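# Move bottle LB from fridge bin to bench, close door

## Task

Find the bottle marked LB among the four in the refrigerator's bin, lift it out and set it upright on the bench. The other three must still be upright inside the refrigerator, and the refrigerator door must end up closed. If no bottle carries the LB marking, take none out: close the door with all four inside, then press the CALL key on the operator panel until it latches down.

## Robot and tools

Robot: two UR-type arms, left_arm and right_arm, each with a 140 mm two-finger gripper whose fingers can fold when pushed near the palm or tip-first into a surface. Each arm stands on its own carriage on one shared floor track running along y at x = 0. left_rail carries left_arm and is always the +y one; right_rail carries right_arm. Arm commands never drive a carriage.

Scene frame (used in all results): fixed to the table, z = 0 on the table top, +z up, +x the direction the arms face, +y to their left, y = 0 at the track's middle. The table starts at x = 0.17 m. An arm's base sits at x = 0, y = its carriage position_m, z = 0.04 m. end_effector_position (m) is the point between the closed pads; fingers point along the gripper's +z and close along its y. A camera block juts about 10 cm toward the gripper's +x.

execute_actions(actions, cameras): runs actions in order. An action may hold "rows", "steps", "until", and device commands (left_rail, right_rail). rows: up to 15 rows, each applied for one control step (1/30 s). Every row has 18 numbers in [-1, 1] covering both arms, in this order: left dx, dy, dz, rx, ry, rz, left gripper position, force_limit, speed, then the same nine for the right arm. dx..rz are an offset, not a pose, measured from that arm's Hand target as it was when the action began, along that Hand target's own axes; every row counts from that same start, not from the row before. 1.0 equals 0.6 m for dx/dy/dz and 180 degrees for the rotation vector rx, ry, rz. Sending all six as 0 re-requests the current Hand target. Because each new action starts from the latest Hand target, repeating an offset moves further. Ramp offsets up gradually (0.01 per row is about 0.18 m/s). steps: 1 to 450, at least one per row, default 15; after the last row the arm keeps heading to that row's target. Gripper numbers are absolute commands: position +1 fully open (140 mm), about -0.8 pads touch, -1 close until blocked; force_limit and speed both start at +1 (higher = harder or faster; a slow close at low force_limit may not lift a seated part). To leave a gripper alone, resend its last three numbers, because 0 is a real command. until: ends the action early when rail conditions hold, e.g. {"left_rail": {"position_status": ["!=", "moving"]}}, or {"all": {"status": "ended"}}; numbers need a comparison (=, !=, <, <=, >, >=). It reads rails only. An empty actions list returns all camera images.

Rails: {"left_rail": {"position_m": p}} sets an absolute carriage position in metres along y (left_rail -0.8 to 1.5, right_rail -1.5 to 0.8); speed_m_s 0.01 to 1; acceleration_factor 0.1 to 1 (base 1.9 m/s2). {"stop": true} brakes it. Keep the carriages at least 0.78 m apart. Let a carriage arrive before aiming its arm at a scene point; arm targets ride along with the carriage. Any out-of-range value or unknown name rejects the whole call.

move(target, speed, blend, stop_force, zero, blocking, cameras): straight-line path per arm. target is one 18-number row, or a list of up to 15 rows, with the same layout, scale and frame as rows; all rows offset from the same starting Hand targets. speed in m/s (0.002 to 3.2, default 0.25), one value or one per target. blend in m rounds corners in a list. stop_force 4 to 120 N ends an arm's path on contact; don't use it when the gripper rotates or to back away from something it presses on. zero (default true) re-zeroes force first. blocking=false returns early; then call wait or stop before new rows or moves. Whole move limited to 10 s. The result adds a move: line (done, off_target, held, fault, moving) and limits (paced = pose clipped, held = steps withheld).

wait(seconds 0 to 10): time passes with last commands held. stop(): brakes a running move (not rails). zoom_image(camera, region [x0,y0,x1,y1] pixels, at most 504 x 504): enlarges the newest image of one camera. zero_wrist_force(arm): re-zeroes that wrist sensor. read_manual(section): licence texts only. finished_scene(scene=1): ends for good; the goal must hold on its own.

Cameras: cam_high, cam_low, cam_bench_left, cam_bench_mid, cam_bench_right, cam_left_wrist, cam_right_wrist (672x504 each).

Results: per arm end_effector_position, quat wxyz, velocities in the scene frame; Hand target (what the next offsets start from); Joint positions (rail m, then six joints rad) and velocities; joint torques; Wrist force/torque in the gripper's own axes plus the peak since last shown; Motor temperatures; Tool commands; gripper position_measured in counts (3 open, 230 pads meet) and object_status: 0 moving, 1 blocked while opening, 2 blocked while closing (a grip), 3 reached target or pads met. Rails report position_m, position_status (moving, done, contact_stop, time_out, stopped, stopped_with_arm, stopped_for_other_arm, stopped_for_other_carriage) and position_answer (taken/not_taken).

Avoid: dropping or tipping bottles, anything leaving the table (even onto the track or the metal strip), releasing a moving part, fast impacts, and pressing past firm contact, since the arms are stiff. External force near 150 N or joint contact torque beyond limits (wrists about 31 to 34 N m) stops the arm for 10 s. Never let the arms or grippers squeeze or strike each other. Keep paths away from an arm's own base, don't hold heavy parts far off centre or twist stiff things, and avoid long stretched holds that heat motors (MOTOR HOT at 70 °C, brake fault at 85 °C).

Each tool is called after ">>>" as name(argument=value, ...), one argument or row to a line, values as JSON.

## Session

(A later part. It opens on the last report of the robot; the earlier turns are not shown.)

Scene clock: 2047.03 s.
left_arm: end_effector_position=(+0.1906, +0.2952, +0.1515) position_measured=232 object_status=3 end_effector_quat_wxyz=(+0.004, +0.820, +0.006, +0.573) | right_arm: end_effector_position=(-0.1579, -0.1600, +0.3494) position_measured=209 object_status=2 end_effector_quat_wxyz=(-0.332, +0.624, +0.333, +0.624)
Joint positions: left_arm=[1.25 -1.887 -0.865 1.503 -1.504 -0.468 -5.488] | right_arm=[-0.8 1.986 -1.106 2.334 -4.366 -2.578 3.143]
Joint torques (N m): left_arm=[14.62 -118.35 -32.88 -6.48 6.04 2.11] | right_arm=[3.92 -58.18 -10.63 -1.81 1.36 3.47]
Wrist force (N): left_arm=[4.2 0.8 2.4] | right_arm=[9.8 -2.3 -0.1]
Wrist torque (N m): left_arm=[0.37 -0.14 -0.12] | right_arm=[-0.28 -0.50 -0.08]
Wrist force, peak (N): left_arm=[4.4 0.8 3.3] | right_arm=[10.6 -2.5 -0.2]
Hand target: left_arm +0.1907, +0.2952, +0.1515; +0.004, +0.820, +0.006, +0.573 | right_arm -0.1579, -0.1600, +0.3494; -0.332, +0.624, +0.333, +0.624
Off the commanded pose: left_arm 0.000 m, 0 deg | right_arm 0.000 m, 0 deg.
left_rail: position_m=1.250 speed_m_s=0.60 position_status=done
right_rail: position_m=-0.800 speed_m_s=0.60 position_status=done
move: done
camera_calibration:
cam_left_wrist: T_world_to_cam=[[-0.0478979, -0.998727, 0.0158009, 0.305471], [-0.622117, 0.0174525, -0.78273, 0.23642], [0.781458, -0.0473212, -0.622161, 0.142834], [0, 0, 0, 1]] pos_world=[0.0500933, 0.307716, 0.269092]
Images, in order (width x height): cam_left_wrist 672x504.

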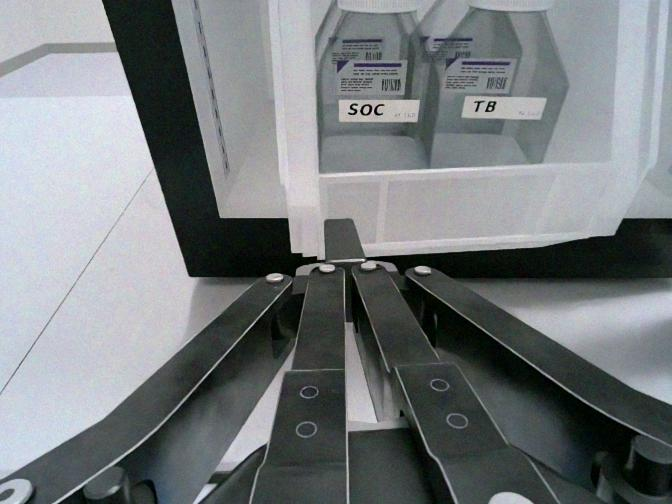

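>>> move(
  target=[0.0286,0.0004,0.0783,0,0,0,-1,0,-1,0,0,0,0,0,0,-1,-0.05,-1],
  speed=0.02,
  stop_force=4,
  cameras=["cam_left_wrist"],
)

Scene clock: 2051.47 s.
left_arm: end_effector_position=(+0.2002, +0.2952, +0.1516) position_measured=232 object_status=3 end_effector_quat_wxyz=(+0.004, +0.820, +0.006, +0.573) | right_arm: end_effector_position=(-0.1579, -0.1600, +0.3494) position_measured=209 object_status=2 end_effector_quat_wxyz=(-0.332, +0.624, +0.333, +0.624)
Joint positions: left_arm=[1.25 -1.877 -0.866 1.509 -1.523 -0.462 -5.472] | right_arm=[-0.8 1.986 -1.106 2.334 -4.366 -2.578 3.143]
Joint torques (N m): left_arm=[-13.69 -82.39 -52.55 0.8 -1.05 -1.05] | right_arm=[4.23 -57.73 -10.31 -1.72 1.52 3.66]
Wrist force (N): left_arm=[4.4 0.9 2.4] | right_arm=[10.3 -2.3 0.0]
Wrist torque (N m): left_arm=[0.39 -0.16 -0.11] | right_arm=[-0.26 -0.62 -0.08]
Wrist force, peak (N): left_arm=[4.5 0.7 2.6] | right_arm=[10.5 -2.8 0.3]
Hand target: left_arm +0.2002, +0.2952, +0.1515; +0.004, +0.820, +0.006, +0.573 (not the last commanded pose) | right_arm -0.1579, -0.1600, +0.3494; -0.332, +0.624, +0.333, +0.624
Off the commanded pose: left_arm 0.041 m, 0 deg | right_arm 0.000 m, 0 deg.
left_rail: position_m=1.250 speed_m_s=0.60 position_status=done
right_rail: position_m=-0.800 speed_m_s=0.60 position_status=done
move: contact (left_arm)
camera_calibration:
cam_left_wrist: T_world_to_cam=[[-0.0478992, -0.998727, 0.0158005, 0.305927], [-0.622056, 0.0174499, -0.782778, 0.24234], [0.781506, -0.0473232, -0.6221, 0.135392], [0, 0, 0, 1]] pos_world=[0.0595934, 0.307716, 0.269092]
Images, in order (width x height): cam_left_wrist 672x504.

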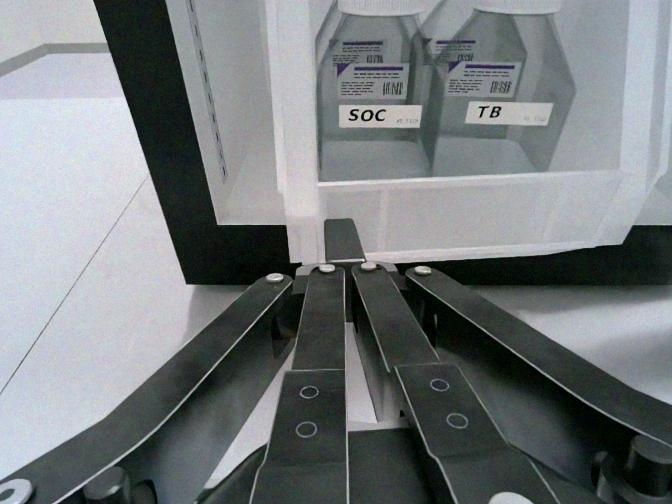

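>>> move(
  target=[0.0057, 0.0001, 0.0157, 0, 0, 0, -1, 0, -1, 0, 0, 0, 0, 0, 0, -1, -0.05, -1],
  speed=0.02,
  stop_force=12,
  cameras=["cam_left_wrist"],
)

Scene clock: 2062.90 s.
left_arm: end_effector_position=(+0.2102, +0.2952, +0.1515) position_measured=232 object_status=3 end_effector_quat_wxyz=(+0.004, +0.820, +0.006, +0.573) | right_arm: end_effector_position=(-0.1579, -0.1600, +0.3494) position_measured=209 object_status=2 end_effector_quat_wxyz=(-0.332, +0.624, +0.333, +0.624)
Joint positions: left_arm=[1.25 -1.867 -0.868 1.516 -1.544 -0.456 -5.454] | right_arm=[-0.8 1.986 -1.106 2.334 -4.366 -2.578 3.143]
Joint torques (N m): left_arm=[17.78 -117.78 -33.06 -6.95 6.39 2.32] | right_arm=[4.88 -58.48 -10.77 -1.76 1.19 3.33]
Wrist force (N): left_arm=[3.5 -0.8 -2.1] | right_arm=[9.9 -1.7 0.9]
Wrist torque (N m): left_arm=[0.46 -0.09 -0.15] | right_arm=[-0.31 -0.57 -0.08]
Wrist force, peak (N): left_arm=[4.4 1.0 2.8] | right_arm=[10.5 -2.8 -0.2]
Hand target: left_arm +0.2102, +0.2952, +0.1515; +0.004, +0.820, +0.006, +0.573 | right_arm -0.1579, -0.1600, +0.3494; -0.332, +0.624, +0.333, +0.624
Off the commanded pose: left_arm 0.000 m, 0 deg | right_arm 0.000 m, 0 deg.
left_rail: position_m=1.250 speed_m_s=0.60 position_status=done
right_rail: position_m=-0.800 speed_m_s=0.60 position_status=done
move: done
camera_calibration:
cam_left_wrist: T_world_to_cam=[[-0.0478992, -0.998727, 0.0158005, 0.306412], [-0.622056, 0.0174499, -0.782778, 0.248545], [0.781506, -0.0473232, -0.6221, 0.127436], [0, 0, 0, 1]] pos_world=[0.0696934, 0.307716, 0.268992]
Images, in order (width x height): cam_left_wrist 672x504.

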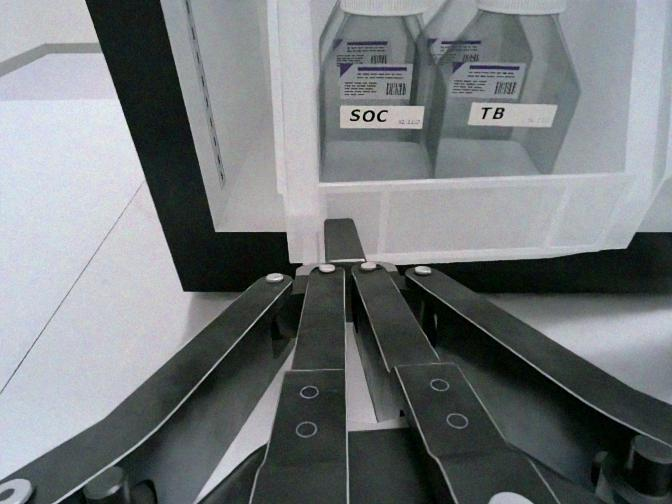

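>>> move(
  target=[0.01144, 0.0002, 0.03133, 0, 0, 0, -1, 0, -1, 0, 0, 0, 0, 0, 0, -1, -0.05, -1],
  speed=0.02,
  stop_force=12,
  cameras=["cam_left_wrist"],
)

Scene clock: 2067.13 s.
left_arm: end_effector_position=(+0.2302, +0.2952, +0.1515) position_measured=232 object_status=3 end_effector_quat_wxyz=(+0.004, +0.820, +0.006, +0.573) | right_arm: end_effector_position=(-0.1579, -0.1600, +0.3494) position_measured=209 object_status=2 end_effector_quat_wxyz=(-0.332, +0.624, +0.333, +0.624)
Joint positions: left_arm=[1.25 -1.847 -0.871 1.528 -1.586 -0.443 -5.417] | right_arm=[-0.8 1.986 -1.106 2.334 -4.366 -2.578 3.143]
Joint torques (N m): left_arm=[17.58 -114.48 -32.76 -7.25 6.55 2.19] | right_arm=[4.54 -56.57 -10.94 -1.76 1.27 3.63]
Wrist force (N): left_arm=[4.1 -0.9 -2.6] | right_arm=[10.1 -1.7 0.7]
Wrist torque (N m): left_arm=[0.47 -0.03 -0.14] | right_arm=[-0.31 -0.62 -0.08]
Wrist force, peak (N): left_arm=[4.4 -0.6 -2.7] | right_arm=[10.5 -1.6 1.0]
Hand target: left_arm +0.2302, +0.2952, +0.1515; +0.004, +0.820, +0.006, +0.573 | right_arm -0.1579, -0.1600, +0.3494; -0.332, +0.624, +0.333, +0.624
Off the commanded pose: left_arm 0.000 m, 0 deg | right_arm 0.000 m, 0 deg.
left_rail: position_m=1.250 speed_m_s=0.60 position_status=done
right_rail: position_m=-0.800 speed_m_s=0.60 position_status=done
move: done
camera_calibration:
cam_left_wrist: T_world_to_cam=[[-0.0478992, -0.998727, 0.0158005, 0.30737], [-0.622056, 0.0174499, -0.782778, 0.260986], [0.781506, -0.0473232, -0.6221, 0.111806], [0, 0, 0, 1]] pos_world=[0.0896934, 0.307716, 0.268992]
Images, in order (width x height): cam_left_wrist 672x504.

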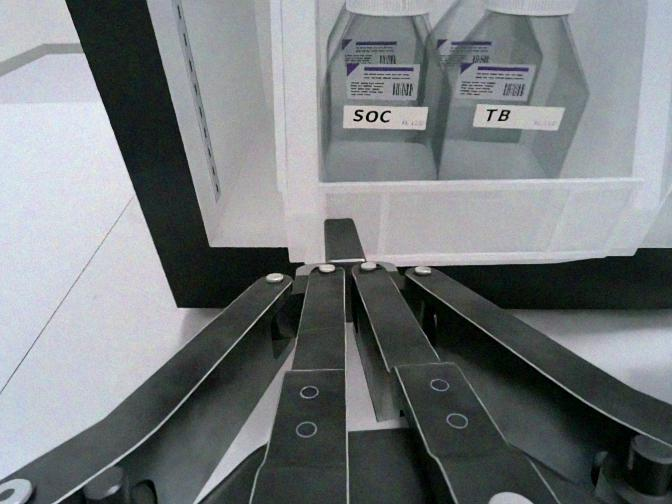

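>>> move(
  target=[
    [-0.0086, -0.0001, -0.0235, 0, 0, 0, -1, 0, -1, 0, 0, 0, 0, 0, 0, -1, -0.05, -1],
    [-0.0103, 0.1174, -0.0235, 0, 0, 0, -1, 0, -1, 0, 0, 0, 0, 0, 0, -1, -0.05, -1],
    [-0.0045, 0.1175, -0.0078, 0, 0, 0, -1, 0, -1, 0, 0, 0, 0, 0, 0, -1, -0.05, -1],
  ],
  speed=0.05,
  blend=0.004,
)

>>> move(
  target=[0.0172, 0.0003, 0.047, 0, 0, 0, -1, 0, -1, 0, 0, 0, 0, 0, 0, -1, -0.05, -1],
  speed=0.025,
  stop_force=14,
  cameras=["cam_left_wrist"],
)

Scene clock: 2076.80 s.
left_arm: end_effector_position=(+0.2251, +0.2246, +0.1515) position_measured=232 object_status=3 end_effector_quat_wxyz=(+0.004, +0.820, +0.006, +0.573) | right_arm: end_effector_position=(-0.1579, -0.1600, +0.3494) position_measured=209 object_status=2 end_effector_quat_wxyz=(-0.332, +0.624, +0.333, +0.624)
Joint positions: left_arm=[1.25 -1.833 -0.774 1.35 -1.53 -0.435 -5.39] | right_arm=[-0.8 1.986 -1.106 2.334 -4.366 -2.578 3.143]
Joint torques (N m): left_arm=[11.76 -91.64 -35.72 -7.44 5.65 2.54] | right_arm=[5.21 -57.65 -10.82 -1.73 1.13 3.39]
Wrist force (N): left_arm=[3.7 0.8 2.0] | right_arm=[9.8 -2.6 0.4]
Wrist torque (N m): left_arm=[0.38 -0.01 -0.11] | right_arm=[-0.30 -0.51 -0.08]
Wrist force, peak (N): left_arm=[4.7 -0.8 -2.6] | right_arm=[10.7 -2.7 -0.2]
Hand target: left_arm +0.2252, +0.2246, +0.1515; +0.004, +0.820, +0.006, +0.573 | right_arm -0.1579, -0.1600, +0.3494; -0.332, +0.624, +0.333, +0.624
Off the commanded pose: left_arm 0.000 m, 0 deg | right_arm 0.000 m, 0 deg.
left_rail: position_m=1.250 speed_m_s=0.60 position_status=done
right_rail: position_m=-0.800 speed_m_s=0.60 position_status=done
move: done

Scene clock: 2079.00 s.
left_arm: end_effector_position=(+0.2553, +0.2246, +0.1515) position_measured=232 object_status=3 end_effector_quat_wxyz=(+0.004, +0.820, +0.006, +0.573) | right_arm: end_effector_position=(-0.1579, -0.1600, +0.3494) position_measured=209 object_status=2 end_effector_quat_wxyz=(-0.332, +0.624, +0.333, +0.624)
Joint positions: left_arm=[1.25 -1.804 -0.778 1.368 -1.596 -0.419 -5.332] | right_arm=[-0.8 1.986 -1.106 2.334 -4.366 -2.578 3.143]
Joint torques (N m): left_arm=[17.09 -123.27 -34.84 -7.23 6.35 2.34] | right_arm=[6 -57.43 -11.26 -1.73 1.15 3.23]
Wrist force (N): left_arm=[3.3 1.1 -3.0] | right_arm=[9.9 -2.2 0.0]
Wrist torque (N m): left_arm=[0.45 -0.06 -0.12] | right_arm=[-0.26 -0.56 -0.08]
Wrist force, peak (N): left_arm=[4.1 1.0 2.2] | right_arm=[10.3 -2.8 0.6]
Hand target: left_arm +0.2553, +0.2246, +0.1515; +0.004, +0.820, +0.006, +0.573 | right_arm -0.1579, -0.1600, +0.3494; -0.332, +0.624, +0.333, +0.624
Off the commanded pose: left_arm 0.000 m, 0 deg | right_arm 0.000 m, 0 deg.
left_rail: position_m=1.250 speed_m_s=0.60 position_status=done
right_rail: position_m=-0.800 speed_m_s=0.60 position_status=done
move: done
camera_calibration:
cam_left_wrist: T_world_to_cam=[[-0.0478992, -0.998727, 0.0158005, 0.238057], [-0.622056, 0.0174499, -0.782778, 0.277769], [0.781506, -0.0473232, -0.6221, 0.0889273], [0, 0, 0, 1]] pos_world=[0.114693, 0.237116, 0.268992]
Images, in order (width x height): cam_left_wrist 672x504.

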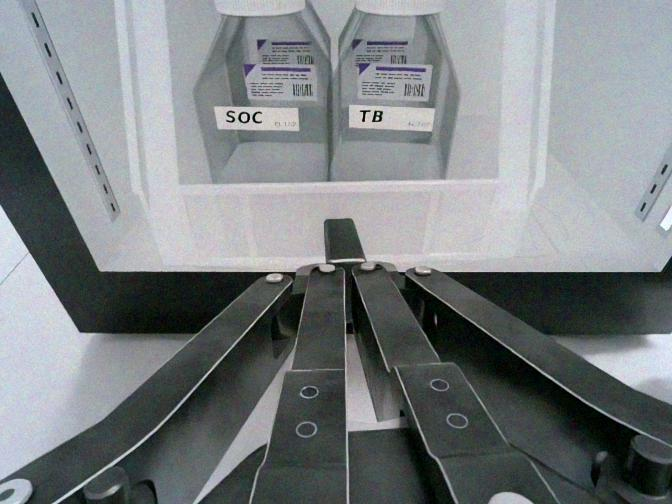

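>>> move(
  target=[0.0172, 0.0003, 0.047, 0, 0, 0, -1, 0, -1, 0, 0, 0, 0, 0, 0, -1, -0.05, -1],
  speed=0.025,
  stop_force=14,
  cameras=["cam_left_wrist"],
)

Scene clock: 2085.03 s.
left_arm: end_effector_position=(+0.2853, +0.2246, +0.1515) position_measured=232 object_status=3 end_effector_quat_wxyz=(+0.004, +0.820, +0.006, +0.573) | right_arm: end_effector_position=(-0.1579, -0.1600, +0.3494) position_measured=209 object_status=2 end_effector_quat_wxyz=(-0.332, +0.624, +0.333, +0.624)
Joint positions: left_arm=[1.25 -1.775 -0.779 1.383 -1.667 -0.404 -5.27] | right_arm=[-0.8 1.986 -1.106 2.334 -4.366 -2.578 3.143]
Joint torques (N m): left_arm=[18.47 -122.79 -31.72 -7.36 5.15 2.13] | right_arm=[4.83 -57.96 -11.36 -1.74 1.09 3.35]
Wrist force (N): left_arm=[5.7 0.9 -4.8] | right_arm=[9.3 -2.3 0.4]
Wrist torque (N m): left_arm=[0.38 0.07 -0.11] | right_arm=[-0.30 -0.53 -0.08]
Wrist force, peak (N): left_arm=[5.9 0.6 -5.2] | right_arm=[10.4 -2.6 0.2]
Hand target: left_arm +0.2853, +0.2246, +0.1515; +0.004, +0.820, +0.006, +0.573 | right_arm -0.1579, -0.1600, +0.3494; -0.332, +0.624, +0.333, +0.624
Off the commanded pose: left_arm 0.000 m, 0 deg | right_arm 0.000 m, 0 deg.
left_rail: position_m=1.250 speed_m_s=0.60 position_status=done
right_rail: position_m=-0.800 speed_m_s=0.60 position_status=done
move: done
camera_calibration:
cam_left_wrist: T_world_to_cam=[[-0.0478992, -0.998727, 0.0158005, 0.239499], [-0.622056, 0.0174499, -0.782778, 0.296493], [0.781506, -0.0473232, -0.6221, 0.065404], [0, 0, 0, 1]] pos_world=[0.144793, 0.237116, 0.268992]
Images, in order (width x height): cam_left_wrist 672x504.

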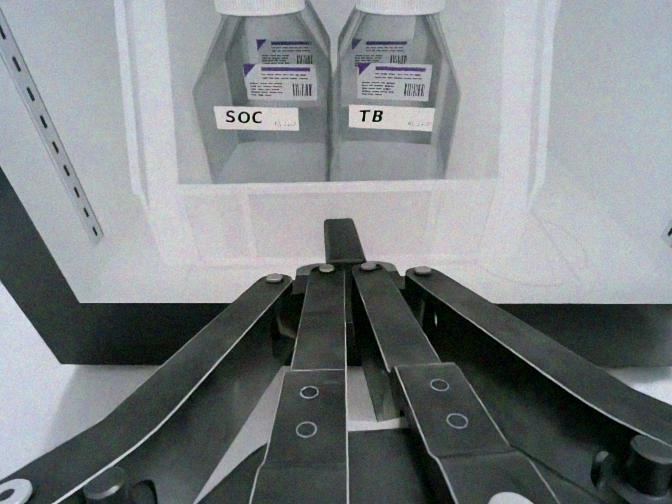

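>>> move(
  target=[0.0109, 0.0002, 0.0298, 0, 0, 0, -1, 0, -1, 0, 0, 0, 0, 0, 0, -1, -0.05, -1],
  speed=0.025,
  stop_force=12,
  cameras=["cam_left_wrist", "cam_bench_left", "cam_high"],
)

Scene clock: 2090.63 s.
left_arm: end_effector_position=(+0.3000, +0.2247, +0.1516) position_measured=232 object_status=3 end_effector_quat_wxyz=(+0.004, +0.820, +0.006, +0.573) | right_arm: end_effector_position=(-0.1579, -0.1600, +0.3494) position_measured=209 object_status=2 end_effector_quat_wxyz=(-0.332, +0.624, +0.333, +0.624)
Joint positions: left_arm=[1.25 -1.761 -0.779 1.389 -1.702 -0.397 -5.238] | right_arm=[-0.8 1.986 -1.106 2.334 -4.366 -2.578 3.143]
Joint torques (N m): left_arm=[-12.7 -114.86 -54.36 0 -0.52 -1.14] | right_arm=[4.27 -56.73 -11.29 -1.7 0.98 3.35]
Wrist force (N): left_arm=[4.1 0.3 2.5] | right_arm=[11.6 -2.9 -0.5]
Wrist torque (N m): left_arm=[0.27 -0.11 -0.12] | right_arm=[-0.27 -0.50 -0.09]
Wrist force, peak (N): left_arm=[2.8 -6.9 -23.9] | right_arm=[12.0 -2.9 -0.2]
Hand target: left_arm +0.3000, +0.2247, +0.1516; +0.004, +0.820, +0.006, +0.573 (not the last commanded pose) | right_arm -0.1579, -0.1600, +0.3494; -0.332, +0.624, +0.333, +0.624
Off the commanded pose: left_arm 0.004 m, 0 deg | right_arm 0.000 m, 0 deg.
left_rail: position_m=1.250 speed_m_s=0.60 position_status=done
right_rail: position_m=-0.800 speed_m_s=0.60 position_status=done
move: contact (left_arm)
camera_calibration:
cam_left_wrist: T_world_to_cam=[[-0.0476188, -0.99874, 0.0158246, 0.240148], [-0.622017, 0.0172537, -0.782814, 0.305702], [0.781555, -0.0471198, -0.622055, 0.0539887], [0, 0, 0, 1]] pos_world=[0.159393, 0.237115, 0.269092]
Images, in order (width x height): cam_high 672x504, cam_bench_left 672x504, cam_left_wrist 672x504.

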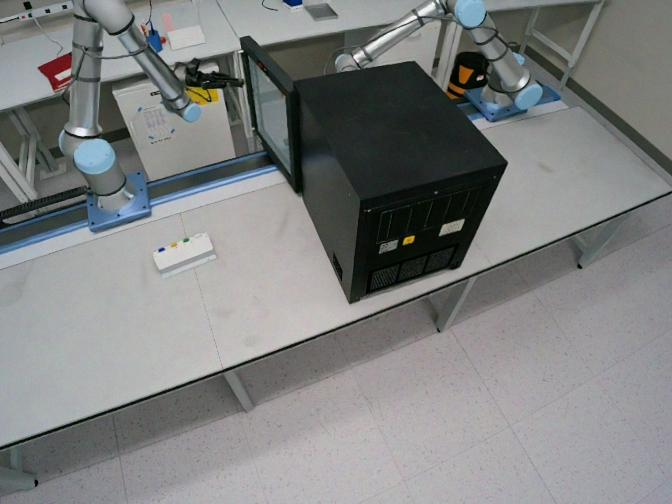

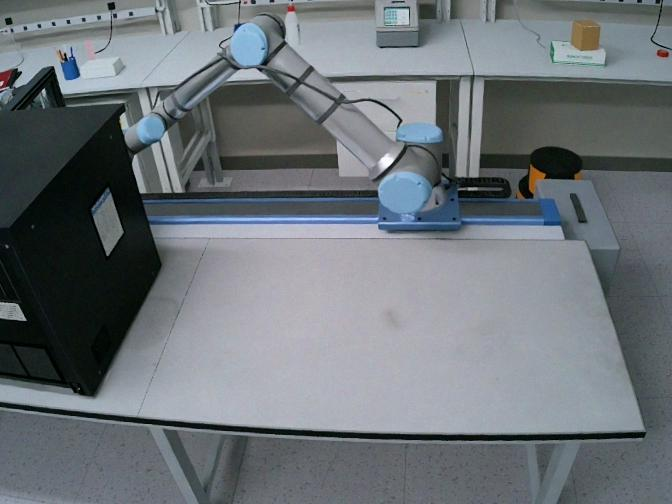

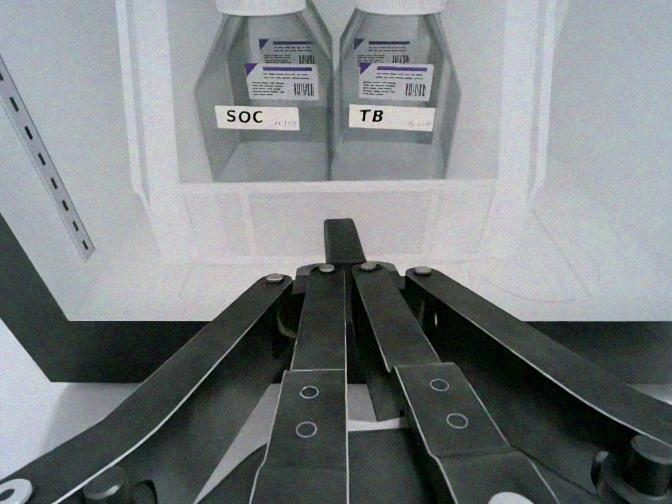

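>>> move(
  target=[
    [-0.0458, -0.0007, -0.1253, 0, 0, 0, -1, 0, -1, 0, 0, 0, 0, 0, 0, -1, -0.05, -1],
    [0.044, -0.1245, -0.3707, -0.008, 0.022, 0.003, -1, 0, -1, 0, 0, 0, 0, 0, 0, -1, -0.05, -1],
    [0.2213, -0.3751, -0.612, -0.0157, 0.0453, 0.0057, -1, 0, -1, 0, 0, 0, 0, 0, 0, -1, -0.05, -1],
  ],
  speed=0.1,
  blend=0.02,
  cameras=["cam_left_wrist"],
)

Scene clock: 2103.33 s.
left_arm: end_effector_position=(-0.0004, +0.4511, +0.3994) position_measured=232 object_status=3 end_effector_quat_wxyz=(+0.018, +0.776, -0.015, +0.630) | right_arm: end_effector_position=(-0.1579, -0.1600, +0.3494) position_measured=209 object_status=2 end_effector_quat_wxyz=(-0.332, +0.624, +0.333, +0.624)
Joint positions: left_arm=[1.25 -2.18 -1.146 1.5 -0.731 -0.593 -5.975] | right_arm=[-0.8 1.986 -1.106 2.334 -4.366 -2.578 3.143]
Joint torques (N m): left_arm=[-11.49 -97.64 -37.26 3.66 -2.2 -2.36] | right_arm=[6.17 -57.89 -12.41 -1.8 0.59 3.27]
Wrist force (N): left_arm=[3.8 0.5 2.8] | right_arm=[11.6 -2.7 -0.4]
Wrist torque (N m): left_arm=[0.37 0.12 -0.01] | right_arm=[-0.22 -0.50 -0.08]
Wrist force, peak (N): left_arm=[4.4 0.8 3.2] | right_arm=[12.3 -3.5 -0.3]
Hand target: left_arm -0.0005, +0.4512, +0.3995; +0.018, +0.776, -0.015, +0.630 | right_arm -0.1579, -0.1600, +0.3494; -0.332, +0.624, +0.333, +0.624
Off the commanded pose: left_arm 0.000 m, 0 deg | right_arm 0.000 m, 0 deg.
left_rail: position_m=1.250 speed_m_s=0.60 position_status=done
right_rail: position_m=-0.800 speed_m_s=0.60 position_status=done
move: done
camera_calibration:
cam_left_wrist: T_world_to_cam=[[-0.0996566, -0.995011, 0.0046101, 0.450909], [-0.502507, 0.0463292, -0.863331, 0.328052], [0.85881, -0.0883532, -0.504617, 0.425276], [0, 0, 0, 1]] pos_world=[-0.155447, 0.471036, 0.49574]
Images, in order (width x height): cam_left_wrist 672x504.

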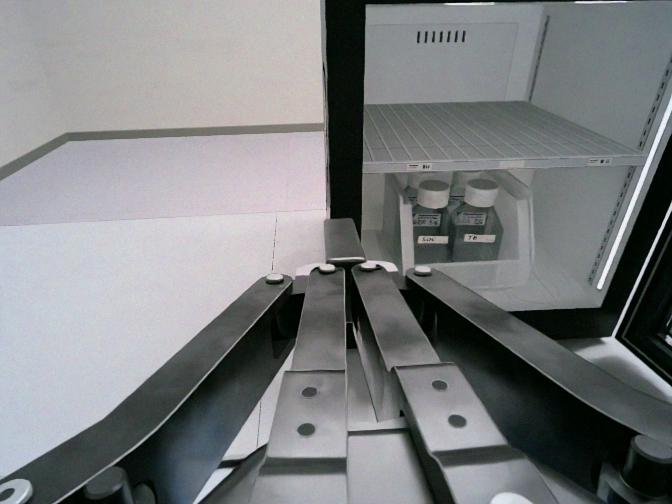

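>>> zoom_image(
  camera="cam_left_wrist",
  region=[350, 120, 672, 350],
)

Scaled by 1.565 from the camera's 672x504 image, which has a finer 960x720 frame.

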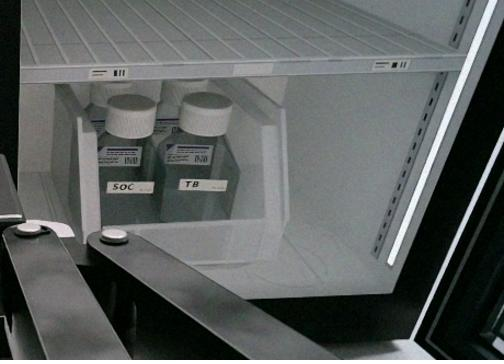

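>>> execute_actions(
  actions=[
    {"left_rail": {"position_m": 1.5, "speed_m_s": 0.5, "acceleration_factor": 0.4}, "steps": 150, "until": {"left_rail": {"position_status": ["!=", "moving"]}}},
  ],
)

Scene clock: 2108.23 s.
left_arm: end_effector_position=(-0.0005, +0.7010, +0.3995) position_measured=232 object_status=3 end_effector_quat_wxyz=(+0.018, +0.776, -0.015, +0.630) | right_arm: end_effector_position=(-0.1579, -0.1600, +0.3494) position_measured=209 object_status=2 end_effector_quat_wxyz=(-0.332, +0.624, +0.333, +0.624)
Joint positions: left_arm=[1.5 -2.18 -1.147 1.5 -0.731 -0.594 -5.975] | right_arm=[-0.8 1.986 -1.106 2.334 -4.366 -2.578 3.143]
Joint torques (N m): left_arm=[-6.91 -85.72 -45.64 0.57 -0.69 -2.33] | right_arm=[6.19 -57.55 -12.82 -1.65 0.78 3.33]
Wrist force (N): left_arm=[3.6 0.3 2.7] | right_arm=[11.5 -2.9 -0.6]
Wrist torque (N m): left_arm=[0.32 0.15 -0.01] | right_arm=[-0.27 -0.48 -0.08]
Wrist force, peak (N): left_arm=[3.8 2.0 3.0] | right_arm=[12.2 -3.3 -0.6]
Hand target: left_arm -0.0005, +0.7010, +0.3995; +0.018, +0.776, -0.015, +0.630 | right_arm -0.1579, -0.1600, +0.3494; -0.332, +0.624, +0.333, +0.624
Tool commands: left_gripper/position=-1.0 left_gripper/force_limit=+0.0 left_gripper/speed=-1.0 right_gripper/position=-1.0 right_gripper/force_limit=-0.05 right_gripper/speed=-1.0
Off the commanded pose: left_arm 0.000 m, 0 deg | right_arm 0.000 m, 0 deg.
left_rail: position_m=1.500 speed_m_s=0.50 position_status=done
right_rail: position_m=-0.800 speed_m_s=0.60 position_status=done

>>> move(
  target=[
    [0,0,0,0,0,0,-1,0,-1, 0,-0.0335,0.0300,-0.0139,0,0,-1,-0.05,-1],
    [0,0,0,0,0,0,-1,0,-1, 0,-0.0669,0.0634,-0.0278,0,0,-1,-0.05,-1],
    [0,0,0,0,0,0,-1,0,-1, 0,-0.1017,0.1033,-0.0417,0,0,-1,-0.05,-1],
    [0,0,0,0,0,0,-1,0,-1, 0,-0.1332,0.1453,-0.0561,0,0,-1,-0.05,-1],
    [0,0,0,0,0,0,-1,0,-1, 0,-0.1611,0.1873,-0.07,0,0,-1,-0.05,-1],
  ],
  blend=0.005,
  speed=0.04,
  stop_force=45,
)

Scene clock: 2126.53 s.
left_arm: end_effector_position=(-0.0005, +0.7010, +0.3995) position_measured=232 object_status=3 end_effector_quat_wxyz=(+0.018, +0.776, -0.015, +0.630) | right_arm: end_effector_position=(-0.1754, -0.0128, +0.3491) position_measured=209 object_status=2 end_effector_quat_wxyz=(-0.261, +0.657, +0.263, +0.657)
Joint positions: left_arm=[1.5 -2.18 -1.147 1.5 -0.731 -0.594 -5.975] | right_arm=[-0.8 1.97 -0.93 1.934 -4.141 -2.782 3.144]
Joint torques (N m): left_arm=[13.1 -70.89 -55.54 -0.89 3.43 -0.56] | right_arm=[-12.04 -66.17 -31.77 1.28 -1.4 3.89]
Wrist force (N): left_arm=[3.8 0.6 2.8] | right_arm=[6.0 -1.2 0.4]
Wrist torque (N m): left_arm=[0.38 0.09 -0.01] | right_arm=[-0.75 -0.63 -0.30]
Wrist force, peak (N): left_arm=[4.1 0.6 3.0] | right_arm=[12.2 -3.3 -0.6]
Hand target: left_arm -0.0005, +0.7010, +0.3995; +0.018, +0.776, -0.015, +0.630 | right_arm -0.1754, -0.0128, +0.3491; -0.261, +0.657, +0.263, +0.657
Off the commanded pose: left_arm 0.000 m, 0 deg | right_arm 0.000 m, 0 deg.
left_rail: position_m=1.500 speed_m_s=0.50 position_status=done
right_rail: position_m=-0.800 speed_m_s=0.60 position_status=done
move: done

>>> move(
  target=[
    [0,0,0,0,0,0,-1,0,-1, 0,-0.0397,0.0376,-0.0111,0,0,-1,-0.05,-1],
    [0,0,0,0,0,0,-1,0,-1, 0,-0.0775,0.0917,-0.0183,0,0,-1,-0.05,-1],
    [0,0,0,0,0,0,-1,0,-1, 0,-0.1101,0.1481,-0.025,0,0,-1,-0.05,-1],
    [0,0,0,0,0,0,-1,0,-1, 0,-0.1345,0.2,-0.0317,0,0,-1,-0.05,-1],
    [0,0,0,0,0,0,-1,0,-1, 0,-0.1538,0.2515,-0.0378,0,0,-1,-0.05,-1],
    [0,0,0,0,0,0,-1,0,-1, 0,-0.1722,0.3142,-0.0456,0,0,-1,-0.05,-1],
    [0,0,0,0,0,0,-1,0,-1, 0,-0.1845,0.377,-0.0533,0,0,-1,-0.05,-1],
  ],
  blend=0.005,
  speed=0.04,
  stop_force=45,
)

Scene clock: 2142.77 s.
left_arm: end_effector_position=(-0.0005, +0.7010, +0.3995) position_measured=232 object_status=3 end_effector_quat_wxyz=(+0.018, +0.776, -0.015, +0.630) | right_arm: end_effector_position=(-0.0875, +0.2232, +0.3485) position_measured=209 object_status=2 end_effector_quat_wxyz=(-0.205, +0.677, +0.207, +0.676)
Joint positions: left_arm=[1.5 -2.18 -1.147 1.5 -0.731 -0.594 -5.975] | right_arm=[-0.8 1.797 -0.694 1.43 -3.874 -2.776 3.143]
Joint torques (N m): left_arm=[11.94 -69.95 -56.49 -0.74 3.08 0.34] | right_arm=[-13.28 -83.86 -37.09 2.08 1.44 -1.93]
Wrist force (N): left_arm=[3.8 0.5 2.7] | right_arm=[12.6 -1.3 -0.3]
Wrist torque (N m): left_arm=[0.37 0.11 -0.01] | right_arm=[-0.64 -0.50 -0.32]
Wrist force, peak (N): left_arm=[4.1 0.7 3.0] | right_arm=[-4.4 24.7 23.1]
Hand target: left_arm -0.0005, +0.7010, +0.3995; +0.018, +0.776, -0.015, +0.630 | right_arm -0.0875, +0.2232, +0.3485; -0.205, +0.677, +0.207, +0.676
Off the commanded pose: left_arm 0.000 m, 0 deg | right_arm 0.000 m, 0 deg.
left_rail: position_m=1.500 speed_m_s=0.50 position_status=done
right_rail: position_m=-0.800 speed_m_s=0.60 position_status=done
move: done

>>> move(
  target=[
    [0,0,0,0,0,0,-1,0,-1, 0,-0.0266,0.0905,-0.0115,0,0,-1,-0.05,-1],
    [0,0,0,0,0,0,-1,0,-1, 0,-0.0410,0.1793,-0.0226,0,0,-1,-0.05,-1],
    [0,0,0,0,0,0,-1,0,-1, 0,-0.0444,0.2727,-0.0343,0,0,-1,-0.05,-1],
    [0,0,0,0,0,0,-1,0,-1, 0,-0.0359,0.3652,-0.0459,0,0,-1,-0.05,-1],
  ],
  blend=0.005,
  speed=0.04,
  stop_force=45,
  cameras=["cam_bench_mid"],
)

Scene clock: 2158.53 s.
left_arm: end_effector_position=(-0.0005, +0.7010, +0.3995) position_measured=232 object_status=3 end_effector_quat_wxyz=(+0.018, +0.776, -0.015, +0.630) | right_arm: end_effector_position=(+0.0824, +0.3632, +0.3482) position_measured=209 object_status=2 end_effector_quat_wxyz=(-0.156, +0.690, +0.158, +0.689)
Joint positions: left_arm=[1.5 -2.18 -1.147 1.5 -0.731 -0.594 -5.975] | right_arm=[-0.8 1.62 -0.512 1.048 -3.676 -2.744 3.141]
Joint torques (N m): left_arm=[11.53 -70.52 -56.79 -0.86 3.13 0.92] | right_arm=[-12.15 -101.56 -43.11 2 1.6 -3.24]
Wrist force (N): left_arm=[3.8 0.5 2.6] | right_arm=[10.4 -1.3 -0.6]
Wrist torque (N m): left_arm=[0.37 0.11 -0.01] | right_arm=[-0.74 -0.58 -0.34]
Wrist force, peak (N): left_arm=[4.2 0.7 3.1] | right_arm=[13.0 -4.8 -1.1]
Hand target: left_arm -0.0005, +0.7010, +0.3995; +0.018, +0.776, -0.015, +0.630 | right_arm +0.0824, +0.3632, +0.3482; -0.156, +0.690, +0.158, +0.689
Off the commanded pose: left_arm 0.000 m, 0 deg | right_arm 0.000 m, 0 deg.
left_rail: position_m=1.500 speed_m_s=0.50 position_status=done
right_rail: position_m=-0.800 speed_m_s=0.60 position_status=done
move: done
Images, in order (width x height): cam_bench_mid 672x504.

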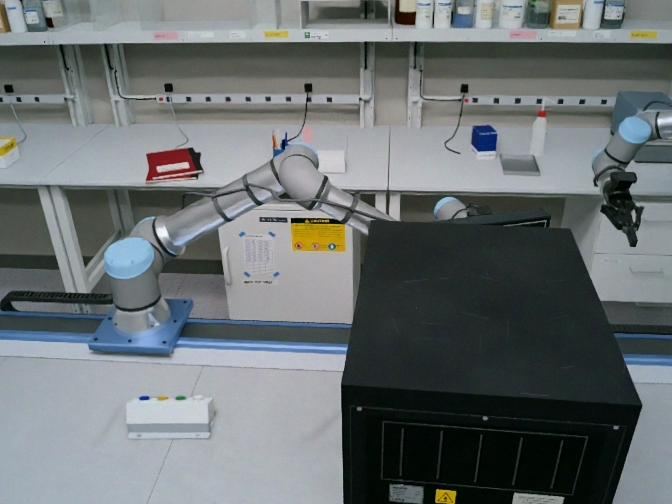

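>>> move(
  target=[
    [0,0,0,0,0,0,-1,0,-1, 0,0.0064,0.0888,-0.0114,0,0,-1,-0.05,-1],
    [0,0,0,0,0,0,-1,0,-1, 0,0.0221,0.1704,-0.0219,0,0,-1,-0.05,-1],
  ],
  blend=0.005,
  speed=0.035,
  stop_force=45,
)

Scene clock: 2166.87 s.
left_arm: end_effector_position=(-0.0005, +0.7010, +0.3995) position_measured=232 object_status=3 end_effector_quat_wxyz=(+0.018, +0.776, -0.015, +0.630) | right_arm: end_effector_position=(+0.1803, +0.3955, +0.3482) position_measured=209 object_status=2 end_effector_quat_wxyz=(-0.132, +0.695, +0.134, +0.694)
Joint positions: left_arm=[1.5 -2.18 -1.147 1.5 -0.731 -0.594 -5.975] | right_arm=[-0.8 1.535 -0.445 0.91 -3.604 -2.727 3.141]
Joint torques (N m): left_arm=[8.82 -69.5 -55.02 -0.9 2.6 0.82] | right_arm=[-13.61 -107.17 -45.23 1.75 1.62 -3.2]
Wrist force (N): left_arm=[4.0 0.7 2.8] | right_arm=[9.4 -1.3 -1.0]
Wrist torque (N m): left_arm=[0.40 0.07 -0.01] | right_arm=[-0.75 -0.62 -0.34]
Wrist force, peak (N): left_arm=[4.1 0.6 2.9] | right_arm=[11.0 -4.7 -0.5]
Hand target: left_arm -0.0005, +0.7010, +0.3995; +0.018, +0.776, -0.015, +0.630 | right_arm +0.1803, +0.3955, +0.3482; -0.132, +0.695, +0.134, +0.694
Off the commanded pose: left_arm 0.000 m, 0 deg | right_arm 0.000 m, 0 deg.
left_rail: position_m=1.500 speed_m_s=0.50 position_status=done
right_rail: position_m=-0.800 speed_m_s=0.60 position_status=done
move: done

>>> move(
  target=[
    [0,0,0,0,0,0,-1,0,-1, 0,0.0091,0.0437,-0.0056,0,0,-1,-0.05,-1],
    [0,0,0,0,0,0,-1,0,-1, 0,0.0165,0.0722,-0.0094,0,0,-1,-0.05,-1],
  ],
  blend=0.005,
  speed=0.015,
  stop_force=30,
  cameras=["cam_right_wrist", "cam_bench_right", "cam_bench_left"],
)

Scene clock: 2173.73 s.
left_arm: end_effector_position=(-0.0005, +0.7010, +0.3995) position_measured=232 object_status=3 end_effector_quat_wxyz=(+0.018, +0.776, -0.015, +0.630) | right_arm: end_effector_position=(+0.2242, +0.4023, +0.3482) position_measured=209 object_status=2 end_effector_quat_wxyz=(-0.122, +0.696, +0.124, +0.696)
Joint positions: left_arm=[1.5 -2.18 -1.147 1.5 -0.731 -0.594 -5.975] | right_arm=[-0.8 1.498 -0.423 0.863 -3.58 -2.72 3.141]
Joint torques (N m): left_arm=[9.23 -70.67 -55.93 -0.91 3 0.53] | right_arm=[4.42 -103.73 -42.58 1.4 1.66 -3.32]
Wrist force (N): left_arm=[3.7 0.5 2.4] | right_arm=[13.7 -0.9 12.5]
Wrist torque (N m): left_arm=[0.38 0.13 -0.01] | right_arm=[-0.59 -0.47 -0.31]
Wrist force, peak (N): left_arm=[4.2 0.5 2.8] | right_arm=[13.7 -2.3 13.2]
Hand target: left_arm -0.0005, +0.7010, +0.3995; +0.018, +0.776, -0.015, +0.630 | right_arm +0.2242, +0.4023, +0.3482; -0.122, +0.696, +0.124, +0.696
Off the commanded pose: left_arm 0.000 m, 0 deg | right_arm 0.000 m, 0 deg.
left_rail: position_m=1.500 speed_m_s=0.50 position_status=done
right_rail: position_m=-0.800 speed_m_s=0.60 position_status=done
move: done
camera_calibration:
cam_right_wrist: T_world_to_cam=[[0.306163, -0.951949, -0.00763487, 0.320937], [-0.335355, -0.100343, -0.936733, 0.434224], [0.890955, 0.289353, -0.349962, -0.0113218], [0, 0, 0, 1]] pos_world=[0.0574473, 0.352363, 0.40524]
Images, in order (width x height): cam_bench_left 672x504, cam_bench_right 672x504, cam_right_wrist 672x504.

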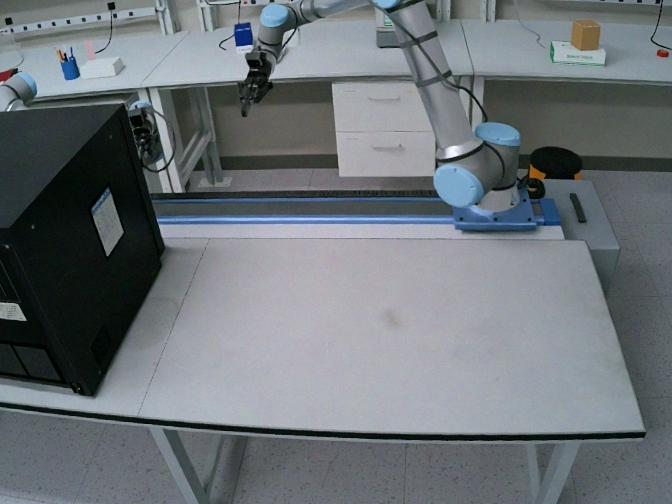

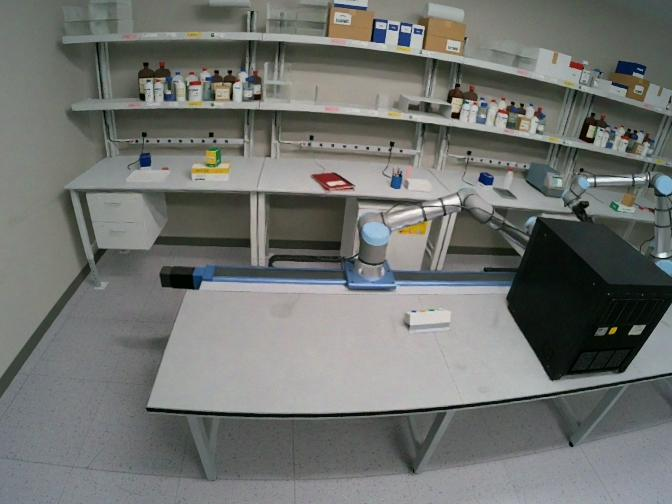

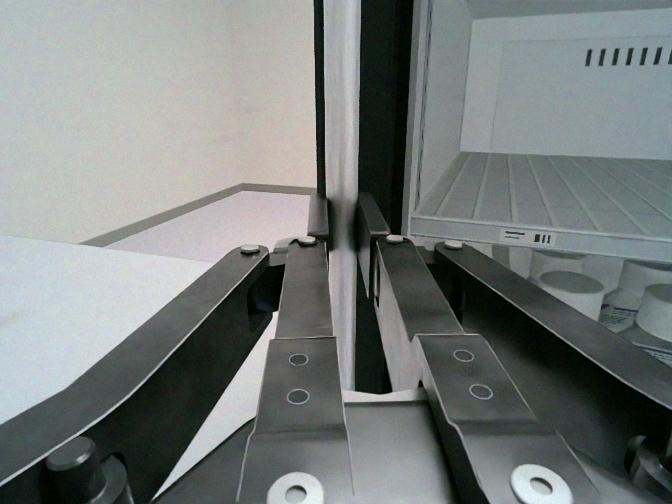

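>>> move(
  target=[0,0,0,0,0,0,-1,0,-1, 0,0.0016,0.0055,0,0,0,-1,-0.05,-1],
  speed=0.005,
  stop_force=30,
)

Scene clock: 2177.37 s.
left_arm: end_effector_position=(-0.0005, +0.7010, +0.3995) position_measured=232 object_status=3 end_effector_quat_wxyz=(+0.018, +0.776, -0.015, +0.630) | right_arm: end_effector_position=(+0.2276, +0.4026, +0.3482) position_measured=209 object_status=2 end_effector_quat_wxyz=(-0.122, +0.696, +0.124, +0.696)
Joint positions: left_arm=[1.5 -2.18 -1.147 1.5 -0.731 -0.594 -5.975] | right_arm=[-0.8 1.495 -0.423 0.863 -3.58 -2.717 3.141]
Joint torques (N m): left_arm=[8.32 -68.82 -55.66 -0.78 3.06 0.84] | right_arm=[2.13 -131.21 -24.57 -1.77 1.54 -3.19]
Wrist force (N): left_arm=[3.7 0.5 2.6] | right_arm=[17.9 -4.4 15.4]
Wrist torque (N m): left_arm=[0.37 0.12 -0.01] | right_arm=[-0.57 -0.33 -0.32]
Wrist force, peak (N): left_arm=[3.9 0.6 3.0] | right_arm=[19.2 -4.2 15.3]
Hand target: left_arm -0.0005, +0.7010, +0.3995; +0.018, +0.776, -0.015, +0.630 | right_arm +0.2276, +0.4026, +0.3482; -0.122, +0.696, +0.124, +0.696
Off the commanded pose: left_arm 0.000 m, 0 deg | right_arm 0.000 m, 0 deg.
left_rail: position_m=1.500 speed_m_s=0.50 position_status=done
right_rail: position_m=-0.800 speed_m_s=0.60 position_status=done
move: done

>>> move(
  target=[0,0,0,0,0,0,-1,0,-1, 0,0.003,0.0092,-0.002,0,0,-1,-0.05,-1],
  speed=0.005,
  stop_force=30,
)

Scene clock: 2181.37 s.
left_arm: end_effector_position=(-0.0005, +0.7010, +0.3995) position_measured=232 object_status=3 end_effector_quat_wxyz=(+0.018, +0.776, -0.015, +0.630) | right_arm: end_effector_position=(+0.2329, +0.4028, +0.3481) position_measured=209 object_status=2 end_effector_quat_wxyz=(-0.120, +0.697, +0.122, +0.697)
Joint positions: left_arm=[1.5 -2.18 -1.147 1.5 -0.731 -0.594 -5.975] | right_arm=[-0.8 1.491 -0.419 0.856 -3.577 -2.719 3.141]
Joint torques (N m): left_arm=[11.11 -69.68 -55.24 -0.71 2.75 0.65] | right_arm=[-7.05 -133.87 -33.23 -1.42 1.69 -3.2]
Wrist force (N): left_arm=[3.8 0.7 2.7] | right_arm=[8.8 -1.7 -19.6]
Wrist torque (N m): left_arm=[0.41 0.09 -0.01] | right_arm=[-0.54 -0.53 -0.32]
Wrist force, peak (N): left_arm=[4.1 0.5 3.0] | right_arm=[18.3 -4.4 15.5]
Hand target: left_arm -0.0005, +0.7010, +0.3995; +0.018, +0.776, -0.015, +0.630 | right_arm +0.2328, +0.4028, +0.3481; -0.120, +0.697, +0.122, +0.697 (not the last commanded pose)
Off the commanded pose: left_arm 0.000 m, 0 deg | right_arm 0.001 m, 0 deg.
left_rail: position_m=1.500 speed_m_s=0.50 position_status=done
right_rail: position_m=-0.800 speed_m_s=0.60 position_status=done
move: contact (right_arm)

>>> move(
  target=[0,0,0,0,0,0,-1,0,-1, 0,0,-0.0015,0,0,0,-1,-0.05,-1],
  speed=0.01,
  cameras=["cam_right_wrist"],
)

Scene clock: 2185.70 s.
left_arm: end_effector_position=(-0.0005, +0.7010, +0.3995) position_measured=232 object_status=3 end_effector_quat_wxyz=(+0.018, +0.776, -0.015, +0.630) | right_arm: end_effector_position=(+0.2321, +0.4025, +0.3482) position_measured=209 object_status=2 end_effector_quat_wxyz=(-0.120, +0.697, +0.122, +0.697)
Joint positions: left_arm=[1.5 -2.18 -1.147 1.5 -0.731 -0.594 -5.975] | right_arm=[-0.8 1.492 -0.42 0.857 -3.577 -2.719 3.141]
Joint torques (N m): left_arm=[10.1 -69.91 -54.96 -0.78 2.46 0.37] | right_arm=[15.16 -137.89 -30.13 -1.82 -1.44 -2.72]
Wrist force (N): left_arm=[4.1 0.3 3.0] | right_arm=[12.0 -0.7 2.5]
Wrist torque (N m): left_arm=[0.34 0.04 -0.01] | right_arm=[-0.58 -0.55 -0.30]
Wrist force, peak (N): left_arm=[4.1 0.3 3.0] | right_arm=[9.3 -1.5 -19.6]
Hand target: left_arm -0.0005, +0.7010, +0.3995; +0.018, +0.776, -0.015, +0.630 | right_arm +0.2320, +0.4025, +0.3481; -0.120, +0.697, +0.122, +0.697
Off the commanded pose: left_arm 0.000 m, 0 deg | right_arm 0.000 m, 0 deg.
left_rail: position_m=1.500 speed_m_s=0.50 position_status=done
right_rail: position_m=-0.800 speed_m_s=0.60 position_status=done
move: done
camera_calibration:
cam_right_wrist: T_world_to_cam=[[0.300701, -0.953688, -0.00759738, 0.320633], [-0.335892, -0.0984454, -0.936742, 0.43625], [0.892612, 0.284231, -0.349939, -0.0167183], [0, 0, 0, 1]] pos_world=[0.0650414, 0.353483, 0.405239]
Images, in order (width x height): cam_right_wrist 672x504.

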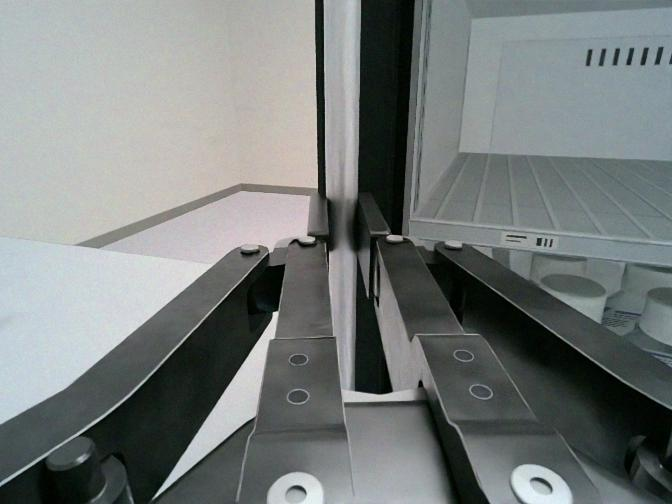

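>>> execute_actions(
  actions=[
    {"rows": [[0,0,0,0,0,0,-1,0,-1,0,0,0,0,0,0,-0.26,-0.05,-1]], "steps": 45},
  ],
  cameras=["cam_right_wrist"],
)

Scene clock: 2189.70 s.
left_arm: end_effector_position=(-0.0005, +0.7010, +0.3995) position_measured=232 object_status=3 end_effector_quat_wxyz=(+0.018, +0.776, -0.015, +0.630) | right_arm: end_effector_position=(+0.2320, +0.4025, +0.3481) position_measured=162 object_status=3 end_effector_quat_wxyz=(-0.120, +0.697, +0.122, +0.697)
Joint positions: left_arm=[1.5 -2.18 -1.147 1.5 -0.731 -0.594 -5.975] | right_arm=[-0.8 1.492 -0.42 0.857 -3.577 -2.719 3.141]
Joint torques (N m): left_arm=[10.15 -70.67 -54.93 -0.63 2.83 0.45] | right_arm=[-13.36 -137.17 -51.15 -2.74 -1.13 -1.38]
Wrist force (N): left_arm=[3.7 0.3 2.7] | right_arm=[-4.0 -7.7 -0.4]
Wrist torque (N m): left_arm=[0.33 0.12 -0.01] | right_arm=[-1.71 0.46 -0.12]
Wrist force, peak (N): left_arm=[4.2 0.5 2.7] | right_arm=[12.3 -1.1 4.6]
Hand target: left_arm -0.0005, +0.7010, +0.3995; +0.018, +0.776, -0.015, +0.630 | right_arm +0.2320, +0.4025, +0.3481; -0.120, +0.697, +0.122, +0.697
Off the commanded pose: left_arm 0.000 m, 0 deg | right_arm 0.000 m, 0 deg.
left_rail: position_m=1.500 speed_m_s=0.50 position_status=done
right_rail: position_m=-0.800 speed_m_s=0.60 position_status=done
camera_calibration:
cam_right_wrist: T_world_to_cam=[[0.300845, -0.953643, -0.00755259, 0.320619], [-0.335885, -0.0985427, -0.936734, 0.436154], [0.892566, 0.284348, -0.349961, -0.0166937], [0, 0, 0, 1]] pos_world=[0.0649416, 0.353482, 0.40514]
Images, in order (width x height): cam_right_wrist 672x504.

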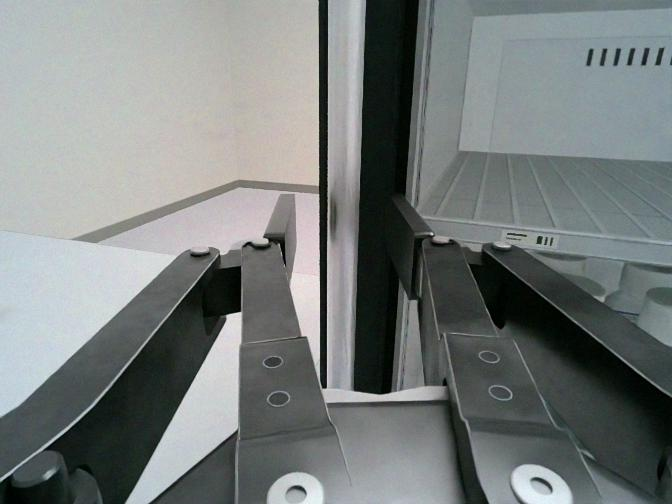

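>>> move(
  target=[
    [0,0,0,0,0,0,-1,0,-1, 0,0,-0.05,0,0,0,-0.26,-0.05,-1],
    [0,0,0,0,0,0,-1,0,-1, 0,0,-0.2167,0,0,0,-0.26,-0.05,-1],
  ],
  speed=[0.03,0.1],
  blend=0.005,
  cameras=["cam_right_wrist", "cam_bench_right", "cam_bench_mid", "cam_left_wrist"],
)

Scene clock: 2203.47 s.
left_arm: end_effector_position=(-0.0005, +0.7010, +0.3995) position_measured=232 object_status=3 end_effector_quat_wxyz=(+0.018, +0.776, -0.015, +0.630) | right_arm: end_effector_position=(+0.1098, +0.3588, +0.3482) position_measured=162 object_status=3 end_effector_quat_wxyz=(-0.120, +0.697, +0.122, +0.697)
Joint positions: left_arm=[1.5 -2.18 -1.147 1.5 -0.731 -0.594 -5.975] | right_arm=[-0.8 1.606 -0.469 0.96 -3.63 -2.833 3.141]
Joint torques (N m): left_arm=[10.15 -69.95 -54.02 -0.84 2.57 0.38] | right_arm=[12.36 -147.65 -35.2 -3.47 -1.95 3.9]
Wrist force (N): left_arm=[3.9 0.1 2.7] | right_arm=[-3.6 -7.7 -0.1]
Wrist torque (N m): left_arm=[0.28 0.09 -0.01] | right_arm=[-1.72 0.36 -0.13]
Wrist force, peak (N): left_arm=[4.2 0.1 3.0] | right_arm=[-3.9 -8.4 -0.8]
Hand target: left_arm -0.0005, +0.7010, +0.3995; +0.018, +0.776, -0.015, +0.630 | right_arm +0.1096, +0.3587, +0.3482; -0.120, +0.697, +0.122, +0.697
Off the commanded pose: left_arm 0.000 m, 0 deg | right_arm 0.000 m, 0 deg.
left_rail: position_m=1.500 speed_m_s=0.50 position_status=done
right_rail: position_m=-0.800 speed_m_s=0.60 position_status=done
move: done
camera_calibration:
cam_left_wrist: T_world_to_cam=[[-0.0996566, -0.995011, 0.0046101, 0.699552], [-0.502507, 0.0463292, -0.863331, 0.316511], [0.85881, -0.0883532, -0.504617, 0.447491], [0, 0, 0, 1]] pos_world=[-0.155547, 0.720936, 0.49584]
cam_right_wrist: T_world_to_cam=[[0.300786, -0.953661, -0.0076311, 0.315743], [-0.335884, -0.0984423, -0.936745, 0.39087], [0.892586, 0.284323, -0.349929, 0.104835], [0, 0, 0, 1]] pos_world=[-0.0572585, 0.309783, 0.405239]
Images, in order (width x height): cam_bench_mid 672x504, cam_bench_right 672x504, cam_left_wrist 672x504, cam_right_wrist 672x504.

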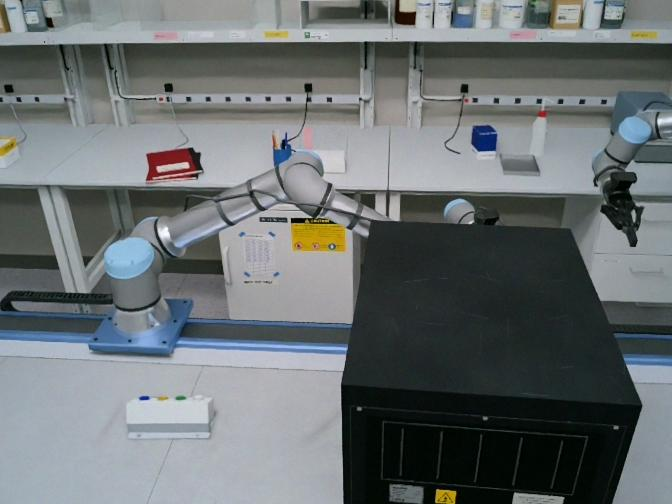

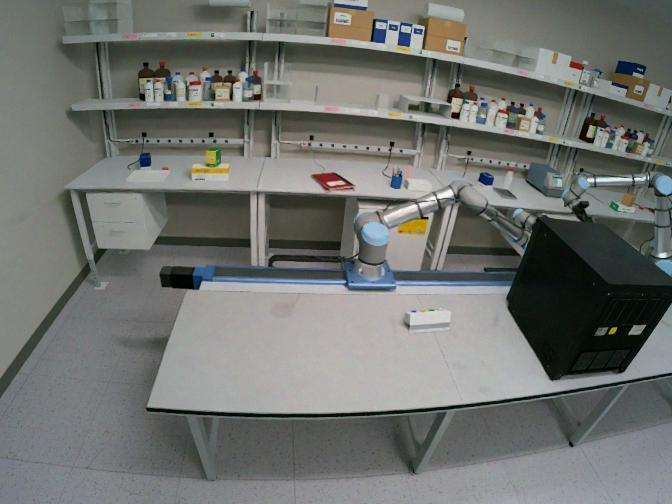

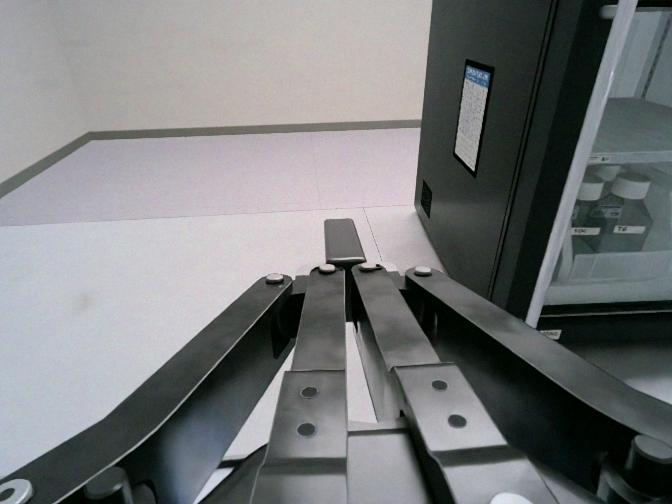

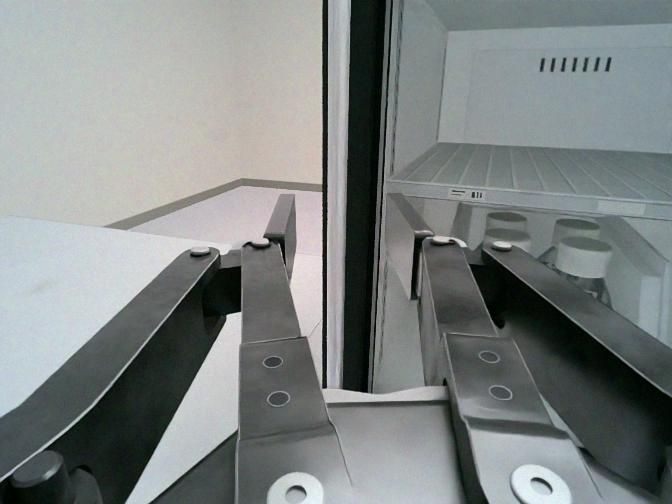

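>>> zoom_image(
  camera="cam_left_wrist",
  region=[420, 0, 672, 360],
)

>>> zoom_image(
  camera="cam_right_wrist",
  region=[300, 0, 672, 360],
)

Scaled by 1.400 from the camera's 672x504 image, which has a finer 960x720 frame.

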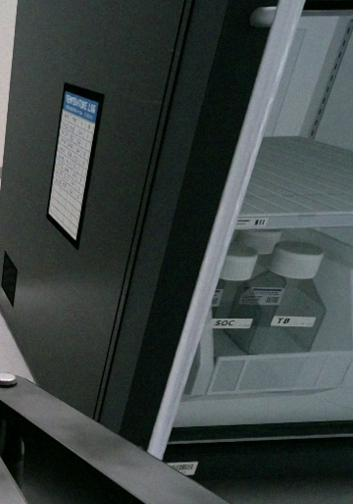

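Scaled by 1.355 from the camera's 672x504 image, which has a finer 960x720 frame.

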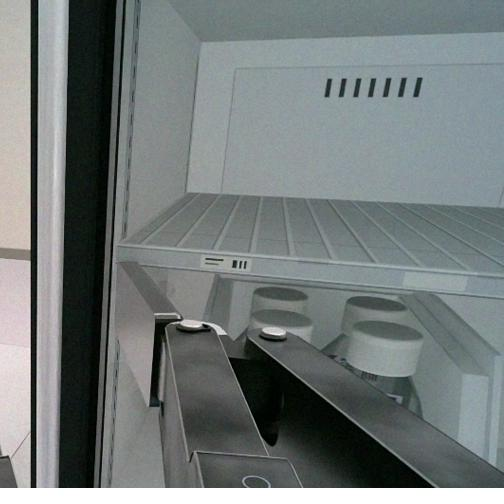

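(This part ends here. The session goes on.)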